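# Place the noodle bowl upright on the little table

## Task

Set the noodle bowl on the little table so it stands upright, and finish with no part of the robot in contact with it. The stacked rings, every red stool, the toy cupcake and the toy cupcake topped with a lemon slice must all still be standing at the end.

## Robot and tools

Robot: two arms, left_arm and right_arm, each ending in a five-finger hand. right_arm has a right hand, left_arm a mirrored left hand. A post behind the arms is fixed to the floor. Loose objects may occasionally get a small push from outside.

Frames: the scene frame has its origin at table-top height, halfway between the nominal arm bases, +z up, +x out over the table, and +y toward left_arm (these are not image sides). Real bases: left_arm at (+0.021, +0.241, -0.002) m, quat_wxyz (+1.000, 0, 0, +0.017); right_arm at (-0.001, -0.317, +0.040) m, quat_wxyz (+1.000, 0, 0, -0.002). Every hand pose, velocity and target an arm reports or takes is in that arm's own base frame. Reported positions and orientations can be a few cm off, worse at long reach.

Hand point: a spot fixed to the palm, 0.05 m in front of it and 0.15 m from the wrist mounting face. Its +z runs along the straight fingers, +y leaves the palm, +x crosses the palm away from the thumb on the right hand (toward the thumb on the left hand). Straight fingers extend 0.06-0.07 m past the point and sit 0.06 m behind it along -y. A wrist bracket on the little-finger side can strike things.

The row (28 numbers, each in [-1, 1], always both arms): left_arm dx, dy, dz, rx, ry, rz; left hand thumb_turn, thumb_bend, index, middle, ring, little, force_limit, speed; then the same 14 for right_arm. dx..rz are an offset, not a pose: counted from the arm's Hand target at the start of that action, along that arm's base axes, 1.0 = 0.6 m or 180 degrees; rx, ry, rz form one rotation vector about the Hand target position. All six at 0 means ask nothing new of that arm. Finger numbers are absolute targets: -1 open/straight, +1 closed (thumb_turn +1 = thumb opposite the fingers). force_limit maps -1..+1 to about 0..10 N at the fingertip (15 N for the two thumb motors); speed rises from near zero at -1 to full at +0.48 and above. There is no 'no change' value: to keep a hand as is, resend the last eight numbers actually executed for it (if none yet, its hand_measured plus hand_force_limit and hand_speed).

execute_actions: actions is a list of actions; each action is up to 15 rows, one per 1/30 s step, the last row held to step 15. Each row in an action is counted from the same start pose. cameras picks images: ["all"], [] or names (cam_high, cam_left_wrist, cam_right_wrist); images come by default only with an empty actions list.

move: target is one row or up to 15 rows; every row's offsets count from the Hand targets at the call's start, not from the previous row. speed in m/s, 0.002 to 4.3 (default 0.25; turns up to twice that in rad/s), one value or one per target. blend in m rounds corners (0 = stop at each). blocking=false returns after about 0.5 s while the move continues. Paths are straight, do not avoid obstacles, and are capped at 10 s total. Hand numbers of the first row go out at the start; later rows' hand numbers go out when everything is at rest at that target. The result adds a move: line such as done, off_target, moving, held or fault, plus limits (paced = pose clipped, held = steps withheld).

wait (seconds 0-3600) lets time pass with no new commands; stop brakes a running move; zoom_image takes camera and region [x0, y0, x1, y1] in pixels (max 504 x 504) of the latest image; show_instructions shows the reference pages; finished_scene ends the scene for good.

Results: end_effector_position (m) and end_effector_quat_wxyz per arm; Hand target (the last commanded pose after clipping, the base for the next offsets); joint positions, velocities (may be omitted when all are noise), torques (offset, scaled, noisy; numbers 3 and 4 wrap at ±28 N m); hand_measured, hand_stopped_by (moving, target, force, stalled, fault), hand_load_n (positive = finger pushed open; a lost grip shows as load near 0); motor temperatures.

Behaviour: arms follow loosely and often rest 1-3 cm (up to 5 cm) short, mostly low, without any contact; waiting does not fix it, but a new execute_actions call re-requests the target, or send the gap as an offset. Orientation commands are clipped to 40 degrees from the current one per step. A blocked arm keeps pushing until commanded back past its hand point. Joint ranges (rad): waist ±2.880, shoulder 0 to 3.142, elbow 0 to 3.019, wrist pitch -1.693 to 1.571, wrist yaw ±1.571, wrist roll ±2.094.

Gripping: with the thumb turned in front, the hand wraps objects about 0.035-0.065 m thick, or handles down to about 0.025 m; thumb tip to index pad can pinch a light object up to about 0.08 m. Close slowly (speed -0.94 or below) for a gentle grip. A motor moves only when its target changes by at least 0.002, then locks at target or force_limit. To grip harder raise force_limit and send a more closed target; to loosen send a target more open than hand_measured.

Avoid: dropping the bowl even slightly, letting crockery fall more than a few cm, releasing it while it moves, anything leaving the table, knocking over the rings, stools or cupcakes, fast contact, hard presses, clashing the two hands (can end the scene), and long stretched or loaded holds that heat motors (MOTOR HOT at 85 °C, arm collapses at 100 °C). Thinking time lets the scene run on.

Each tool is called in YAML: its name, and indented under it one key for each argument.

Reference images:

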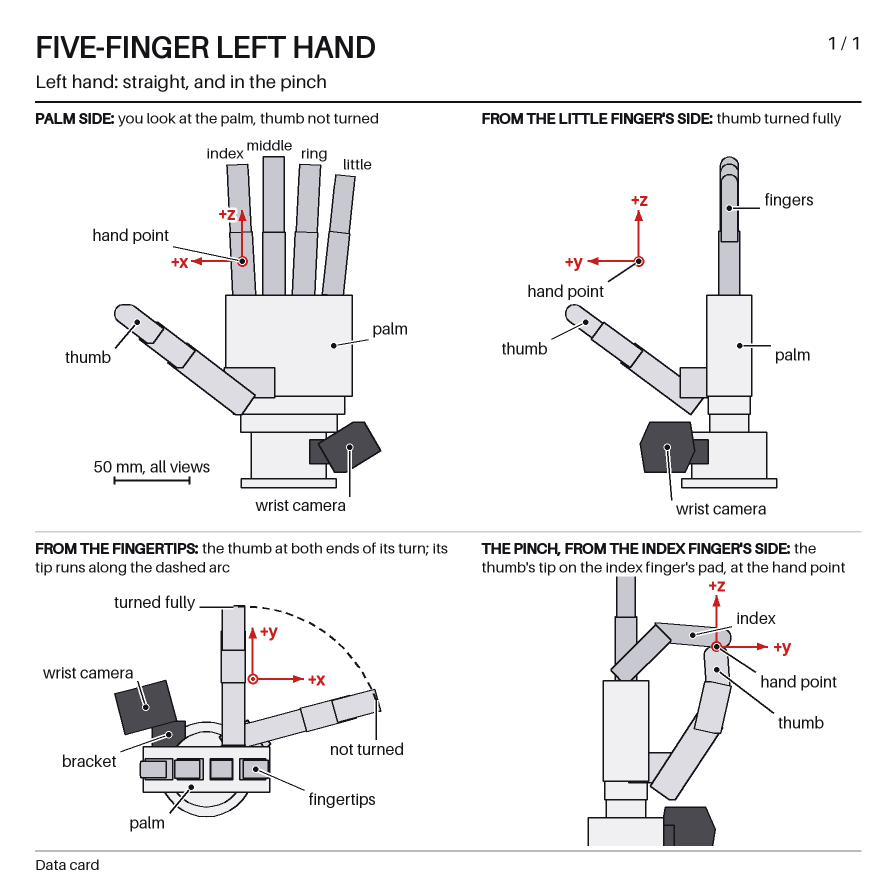

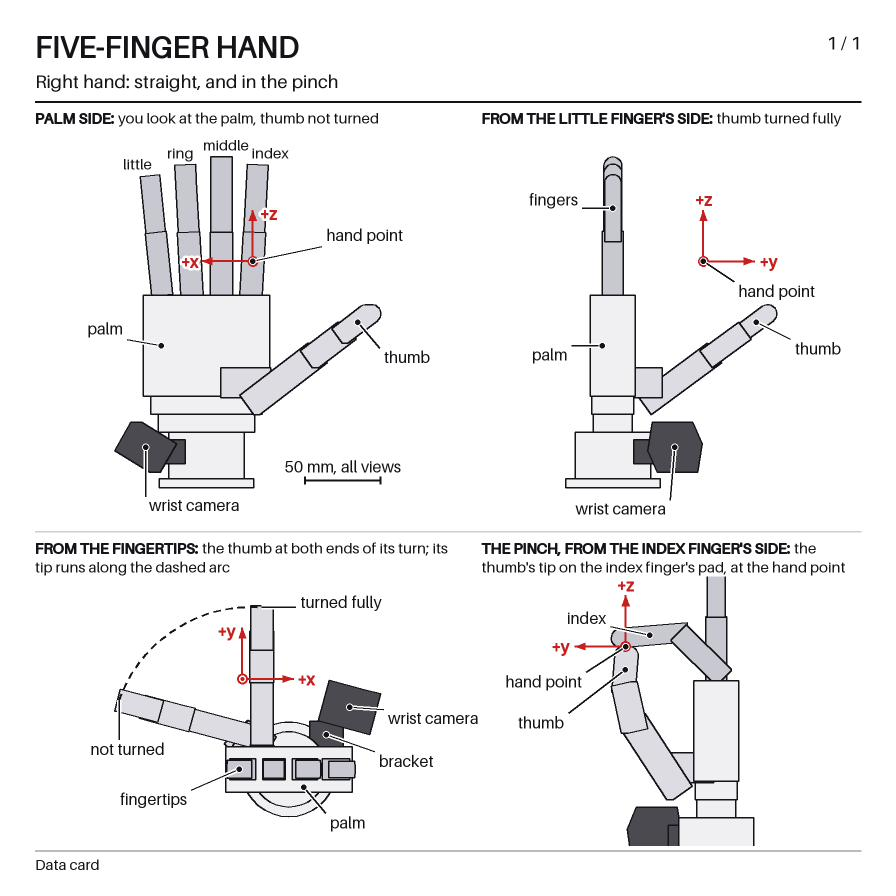

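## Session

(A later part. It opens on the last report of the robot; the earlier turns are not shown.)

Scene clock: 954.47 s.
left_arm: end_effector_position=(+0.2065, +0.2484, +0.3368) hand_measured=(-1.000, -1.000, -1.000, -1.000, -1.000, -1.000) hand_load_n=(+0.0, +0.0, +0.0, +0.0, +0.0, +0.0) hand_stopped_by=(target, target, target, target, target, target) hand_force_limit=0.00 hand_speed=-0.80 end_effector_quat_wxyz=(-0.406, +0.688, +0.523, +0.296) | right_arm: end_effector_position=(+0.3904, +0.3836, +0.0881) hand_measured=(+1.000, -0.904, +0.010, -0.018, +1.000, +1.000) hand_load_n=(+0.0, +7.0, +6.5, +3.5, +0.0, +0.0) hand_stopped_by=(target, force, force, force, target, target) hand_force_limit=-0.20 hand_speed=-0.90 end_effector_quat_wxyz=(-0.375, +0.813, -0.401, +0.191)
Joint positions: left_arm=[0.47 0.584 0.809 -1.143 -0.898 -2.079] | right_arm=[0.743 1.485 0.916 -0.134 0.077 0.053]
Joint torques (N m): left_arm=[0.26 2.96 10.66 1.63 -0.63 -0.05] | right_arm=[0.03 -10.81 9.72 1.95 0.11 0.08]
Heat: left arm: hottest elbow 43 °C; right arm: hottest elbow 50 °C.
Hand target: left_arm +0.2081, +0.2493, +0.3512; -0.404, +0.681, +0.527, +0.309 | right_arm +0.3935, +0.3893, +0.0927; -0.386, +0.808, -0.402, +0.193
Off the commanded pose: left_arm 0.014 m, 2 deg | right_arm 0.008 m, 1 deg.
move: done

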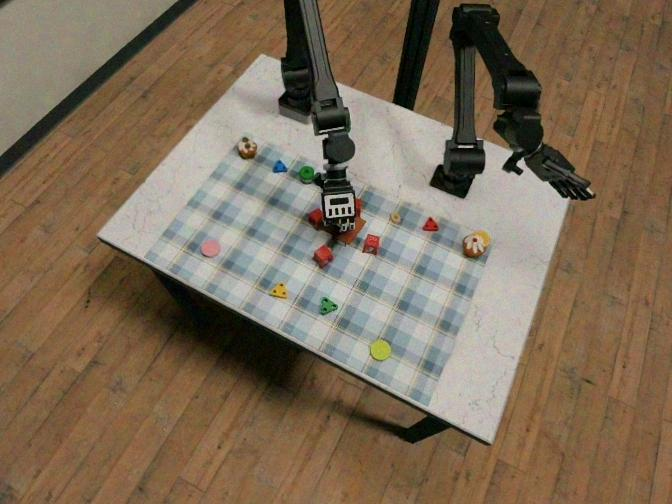

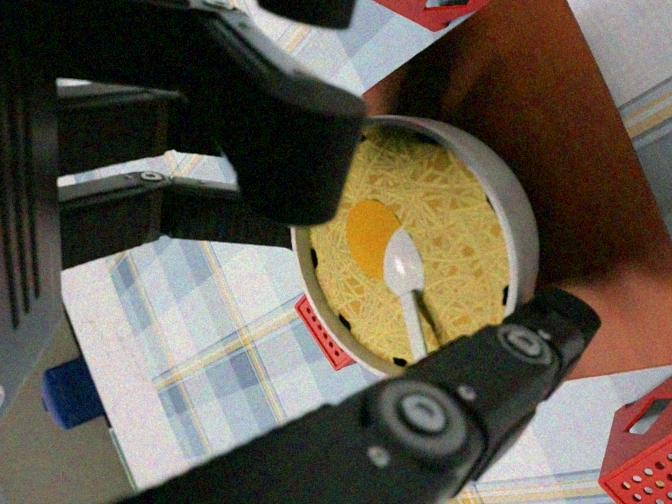

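move:
  target: [0,0,0,0,0,0,-1,-1,-1,-1,-1,-1,0,-0.8,0.007,0.004,-0.012,0,0,0,1,-0.9,0.32,0.32,1,1,-0.2,-0.9]
  speed: 0.03
  cameras: ["cam_high","cam_right_wrist"]

zoom_image:
  camera: "cam_right_wrist"
  region: [372, 0, 672, 240]

Scene clock: 977.10 s.
left_arm: end_effector_position=(+0.2065, +0.2484, +0.3368) hand_measured=(-1.000, -1.000, -1.000, -1.000, -1.000, -1.000) hand_load_n=(+0.0, -0.5, +0.0, +0.0, +0.0, +0.0) hand_stopped_by=(target, target, target, target, target, target) hand_force_limit=0.00 hand_speed=-0.80 end_effector_quat_wxyz=(-0.406, +0.688, +0.523, +0.296) | right_arm: end_effector_position=(+0.3929, +0.3858, +0.0795) hand_measured=(+1.000, -0.904, +0.010, -0.018, +1.000, +1.000) hand_load_n=(+0.0, +7.5, +6.5, +3.0, +0.0, +0.0) hand_stopped_by=(target, force, force, force, target, target) hand_force_limit=-0.20 hand_speed=-0.90 end_effector_quat_wxyz=(-0.374, +0.814, -0.401, +0.191)
Joint positions: left_arm=[0.47 0.584 0.809 -1.143 -0.898 -2.079] | right_arm=[0.743 1.508 0.916 -0.114 0.077 0.053]
Joint torques (N m): left_arm=[0.21 2.96 10.56 1.61 -0.6 -0.06] | right_arm=[-1.61 -11.22 9.76 2.02 0.05 0.08]
Heat: left arm: hottest elbow 43 °C; right arm: hottest elbow 48 °C.
Hand target: left_arm +0.2081, +0.2493, +0.3512; -0.404, +0.681, +0.527, +0.309 | right_arm +0.3977, +0.3917, +0.0857; -0.386, +0.807, -0.402, +0.193
Off the commanded pose: left_arm 0.014 m, 2 deg | right_arm 0.010 m, 2 deg.
move: done

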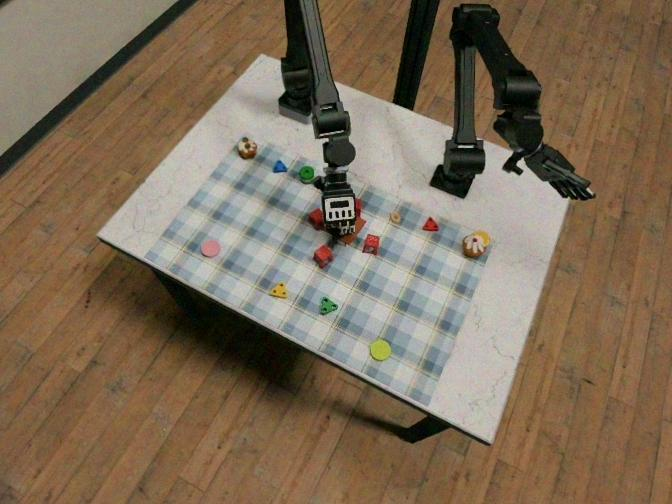

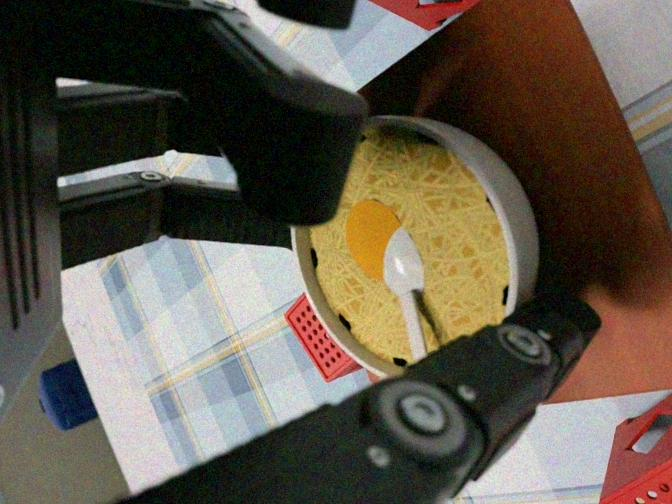

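Scaled by 1.680.

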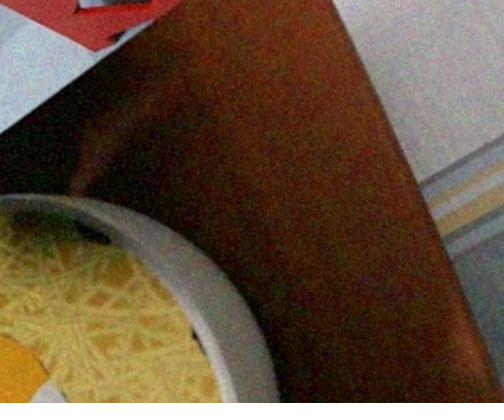

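move:
  target: [0,0,0,0,0,0,-1,-1,-1,-1,-1,-1,0,-0.8,0,0,-0.012,0,0,0,1,-0.9,0.32,0.32,1,1,-0.2,-0.9]
  speed: 0.03
  cameras: ["cam_right_wrist"]

Scene clock: 989.40 s.
left_arm: end_effector_position=(+0.2065, +0.2484, +0.3368) hand_measured=(-1.000, -1.000, -1.000, -1.000, -1.000, -1.000) hand_load_n=(+0.0, +0.0, +0.0, +0.0, +0.0, +0.0) hand_stopped_by=(target, target, target, target, target, target) hand_force_limit=0.00 hand_speed=-0.80 end_effector_quat_wxyz=(-0.406, +0.688, +0.523, +0.296) | right_arm: end_effector_position=(+0.3960, +0.3887, +0.0789) hand_measured=(+1.000, -0.904, +0.010, -0.018, +1.000, +1.000) hand_load_n=(+0.0, +7.5, +6.0, +4.0, +0.0, +0.0) hand_stopped_by=(target, force, force, force, target, target) hand_force_limit=-0.20 hand_speed=-0.90 end_effector_quat_wxyz=(-0.380, +0.811, -0.400, +0.193)
Joint positions: left_arm=[0.47 0.584 0.809 -1.143 -0.898 -2.079] | right_arm=[0.743 1.516 0.916 -0.093 0.077 0.053]
Joint torques (N m): left_arm=[0.03 3.02 10.67 1.62 -0.64 -0.05] | right_arm=[-0.73 -11.28 9.14 1.91 0.09 0.11]
Heat: left arm: hottest elbow 43 °C; right arm: hottest elbow 48 °C.
Hand target: left_arm +0.2081, +0.2493, +0.3512; -0.404, +0.681, +0.527, +0.309 | right_arm +0.3977, +0.3917, +0.0784; -0.386, +0.808, -0.402, +0.193
Off the commanded pose: left_arm 0.014 m, 2 deg | right_arm 0.003 m, 1 deg.
move: done

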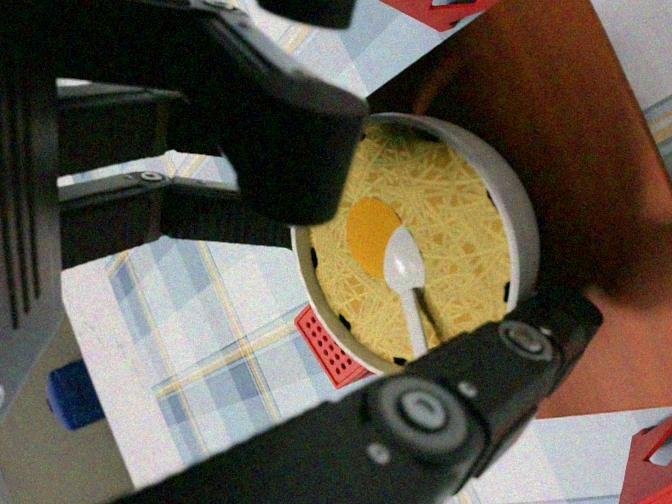

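move:
  target: [0,0,0,0,0,0,-1,-1,-1,-1,-1,-1,0,-0.8,-0.002,-0.002,-0.006,0,0,0,1,-0.9,0.32,0.32,1,1,-0.2,-0.9]
  speed: 0.03
  cameras: ["cam_high","cam_right_wrist"]

zoom_image:
  camera: "cam_high"
  region: [305, 180, 385, 260]

zoom_image:
  camera: "cam_right_wrist"
  region: [272, 60, 622, 410]

Scene clock: 1007.53 s.
left_arm: end_effector_position=(+0.2065, +0.2484, +0.3368) hand_measured=(-1.000, -1.000, -1.000, -1.000, -1.000, -1.000) hand_load_n=(+0.0, +0.0, +0.0, +0.0, +0.0, +0.0) hand_stopped_by=(target, target, target, target, target, target) hand_force_limit=0.00 hand_speed=-0.80 end_effector_quat_wxyz=(-0.406, +0.688, +0.523, +0.296) | right_arm: end_effector_position=(+0.3962, +0.3889, +0.0782) hand_measured=(+1.000, -0.904, +0.010, -0.018, +1.000, +1.000) hand_load_n=(+0.0, +7.5, +5.0, +4.0, +0.0, +0.0) hand_stopped_by=(target, force, force, force, target, target) hand_force_limit=-0.20 hand_speed=-0.90 end_effector_quat_wxyz=(-0.383, +0.810, -0.400, +0.194)
Joint positions: left_arm=[0.47 0.584 0.809 -1.143 -0.898 -2.079] | right_arm=[0.743 1.516 0.909 -0.079 0.077 0.053]
Joint torques (N m): left_arm=[0.15 3.08 10.63 1.69 -0.58 -0.05] | right_arm=[-1.32 -11.28 8.75 1.7 0.06 0.14]
Heat: left arm: hottest elbow 43 °C; right arm: hottest elbow 47 °C.
Hand target: left_arm +0.2081, +0.2493, +0.3512; -0.404, +0.681, +0.527, +0.309 | right_arm +0.3966, +0.3905, +0.0749; -0.386, +0.808, -0.402, +0.193
Off the commanded pose: left_arm 0.014 m, 2 deg | right_arm 0.004 m, 0 deg.
move: done

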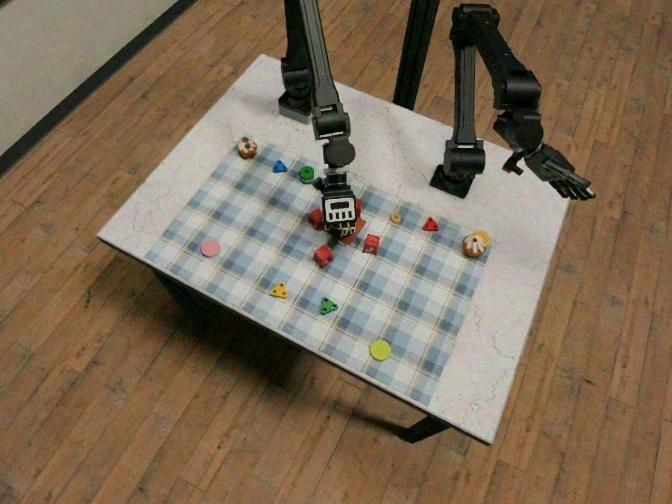

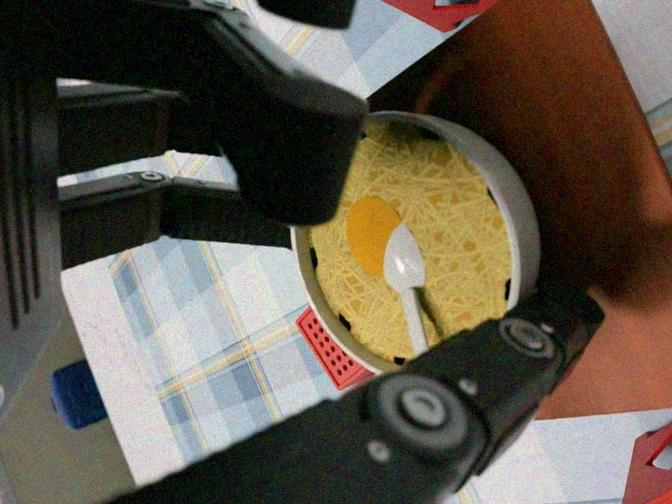

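Scaled by 6.300.

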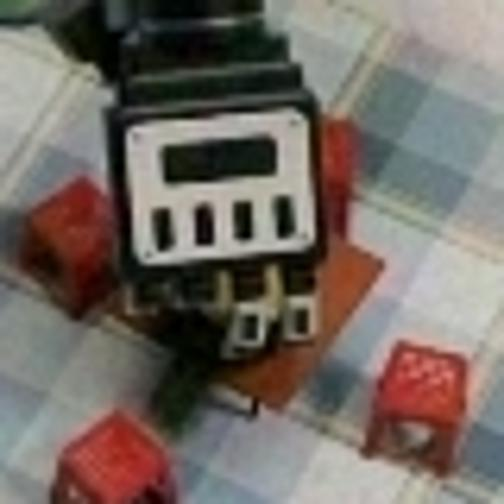

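Scaled by 1.440.

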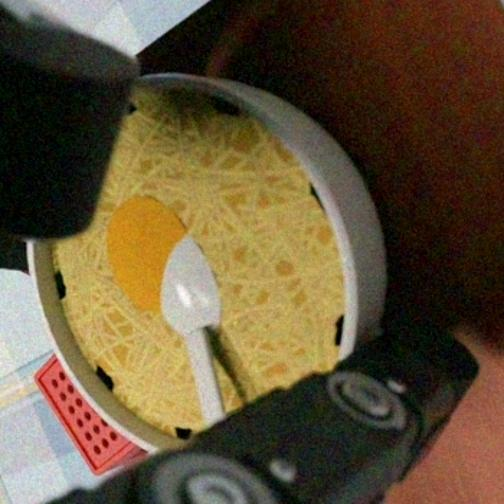

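move:
  target: [0,0,0,0,0,0,-1,-1,-1,-1,-1,-1,0,-0.8,0,0,0,0,0,0,1,-1,-0.25,-0.25,1,1,-0.2,-0.9]
  cameras: ["cam_high","cam_right_wrist"]

Scene clock: 1018.07 s.
left_arm: end_effector_position=(+0.2065, +0.2484, +0.3368) hand_measured=(-1.000, -1.000, -1.000, -1.000, -1.000, -1.000) hand_load_n=(-0.5, +0.0, +0.0, +0.0, +0.0, +0.0) hand_stopped_by=(target, target, target, target, target, target) hand_force_limit=0.00 hand_speed=-0.80 end_effector_quat_wxyz=(-0.406, +0.688, +0.523, +0.296) | right_arm: end_effector_position=(+0.3948, +0.3875, +0.0754) hand_measured=(+1.000, -1.000, -0.250, -0.250, +1.000, +1.000) hand_load_n=(+0.0, +0.0, +0.0, +0.0, +0.0, +0.0) hand_stopped_by=(target, target, target, target, target, target) hand_force_limit=-0.20 hand_speed=-0.90 end_effector_quat_wxyz=(-0.381, +0.811, -0.400, +0.193)
Joint positions: left_arm=[0.47 0.584 0.809 -1.143 -0.898 -2.079] | right_arm=[0.743 1.517 0.905 -0.079 0.077 0.053]
Joint torques (N m): left_arm=[0.5 2.96 10.66 1.47 -0.61 -0.04] | right_arm=[-0.73 -11.75 9.01 1.87 0.06 0.12]
Motor temperatures (°C): left_arm=[27 31 43 26 29 28] | right_arm=[33 31 46 29 28 25]
Heat: left arm: hottest elbow 43 °C; right arm: hottest elbow 46 °C.
Hand target: left_arm +0.2081, +0.2493, +0.3512; -0.404, +0.681, +0.527, +0.309 | right_arm +0.3966, +0.3906, +0.0750; -0.386, +0.807, -0.402, +0.193
Off the commanded pose: left_arm 0.014 m, 2 deg | right_arm 0.004 m, 1 deg.
move: done

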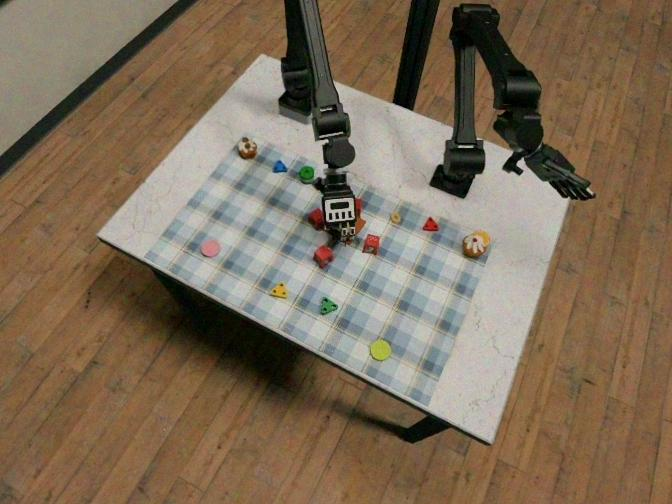

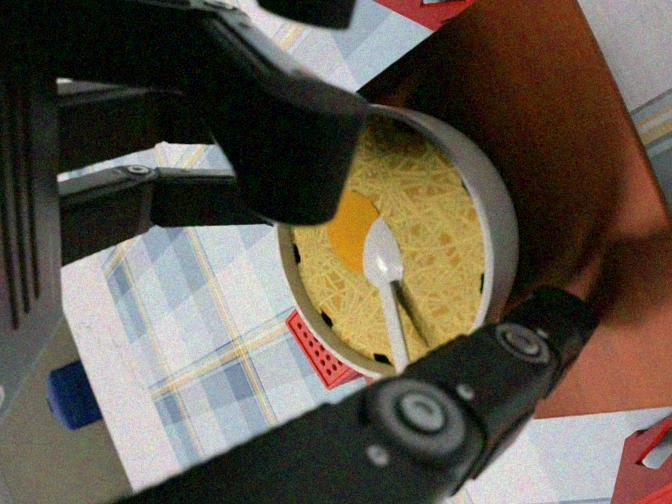

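move:
  target:
    - [0,0,0,0,0,0,-1,-1,-1,-1,-1,-1,0,-0.8,0,0,0,0,0,0,1,-1,-0.75,-0.75,1,1,-0.2,-0.6]
    - [0,0,0,0,0,0,-1,-1,-1,-1,-1,-1,0,-0.8,0.01,0.008,0.2,0,0,0,1,-1,-0.75,-0.75,1,1,-0.2,-0.6]
  speed: 0.08
  cameras: ["cam_high","cam_right_wrist"]

zoom_image:
  camera: "cam_high"
  region: [305, 180, 385, 260]

Scene clock: 1033.80 s.
left_arm: end_effector_position=(+0.2065, +0.2484, +0.3368) hand_measured=(-1.000, -1.000, -1.000, -1.000, -1.000, -1.000) hand_load_n=(+0.0, +0.0, +0.0, +0.0, +0.0, +0.0) hand_stopped_by=(target, target, target, target, target, target) hand_force_limit=0.00 hand_speed=-0.80 end_effector_quat_wxyz=(-0.406, +0.688, +0.523, +0.296) | right_arm: end_effector_position=(+0.3888, +0.3821, +0.1588) hand_measured=(+1.000, -1.000, -0.750, -0.750, +1.000, +1.000) hand_load_n=(+0.0, +0.0, +0.0, +0.0, +0.0, +0.0) hand_stopped_by=(target, target, target, target, target, target) hand_force_limit=-0.20 hand_speed=-0.60 end_effector_quat_wxyz=(-0.358, +0.821, -0.404, +0.184)
Joint positions: left_arm=[0.47 0.584 0.809 -1.143 -0.898 -2.079] | right_arm=[0.743 1.406 1.058 -0.398 0.077 0.053]
Joint torques (N m): left_arm=[0.73 3.25 10.5 1.58 -0.6 -0.04] | right_arm=[-0.62 -12.45 14.91 0.96 0 0.12]
Heat: left arm: hottest elbow 44 °C; right arm: hottest elbow 46 °C.
Hand target: left_arm +0.2081, +0.2493, +0.3512; -0.404, +0.681, +0.527, +0.309 | right_arm +0.4026, +0.3953, +0.1948; -0.386, +0.808, -0.402, +0.193
Off the commanded pose: left_arm 0.014 m, 2 deg | right_arm 0.041 m, 4 deg.
move: off_target (right_arm)

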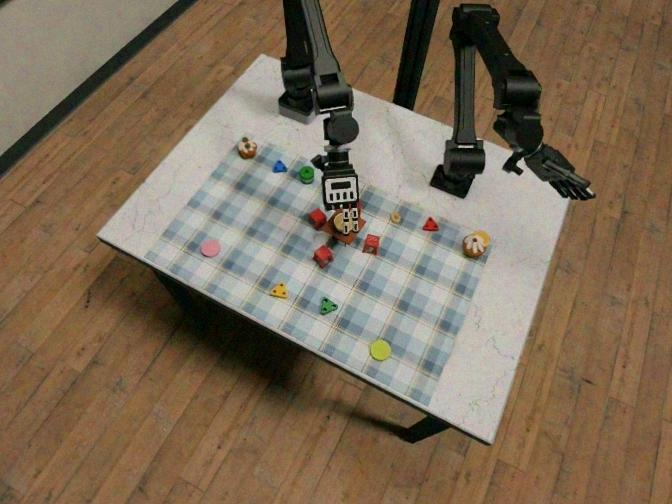

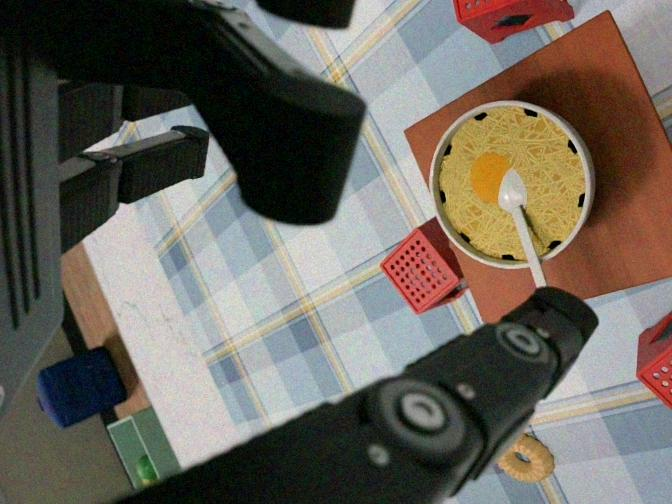

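Scaled by 6.300.

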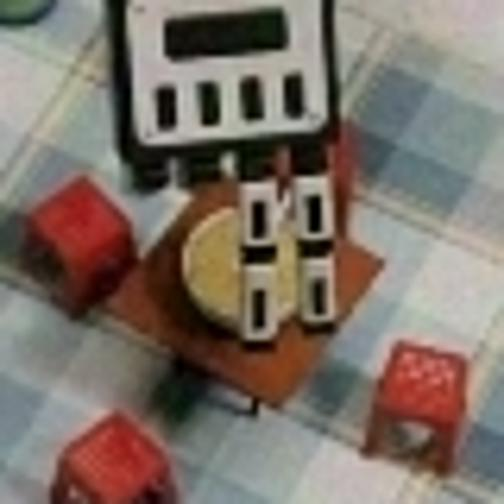

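finished_scene:

The scene is finished: the task was done.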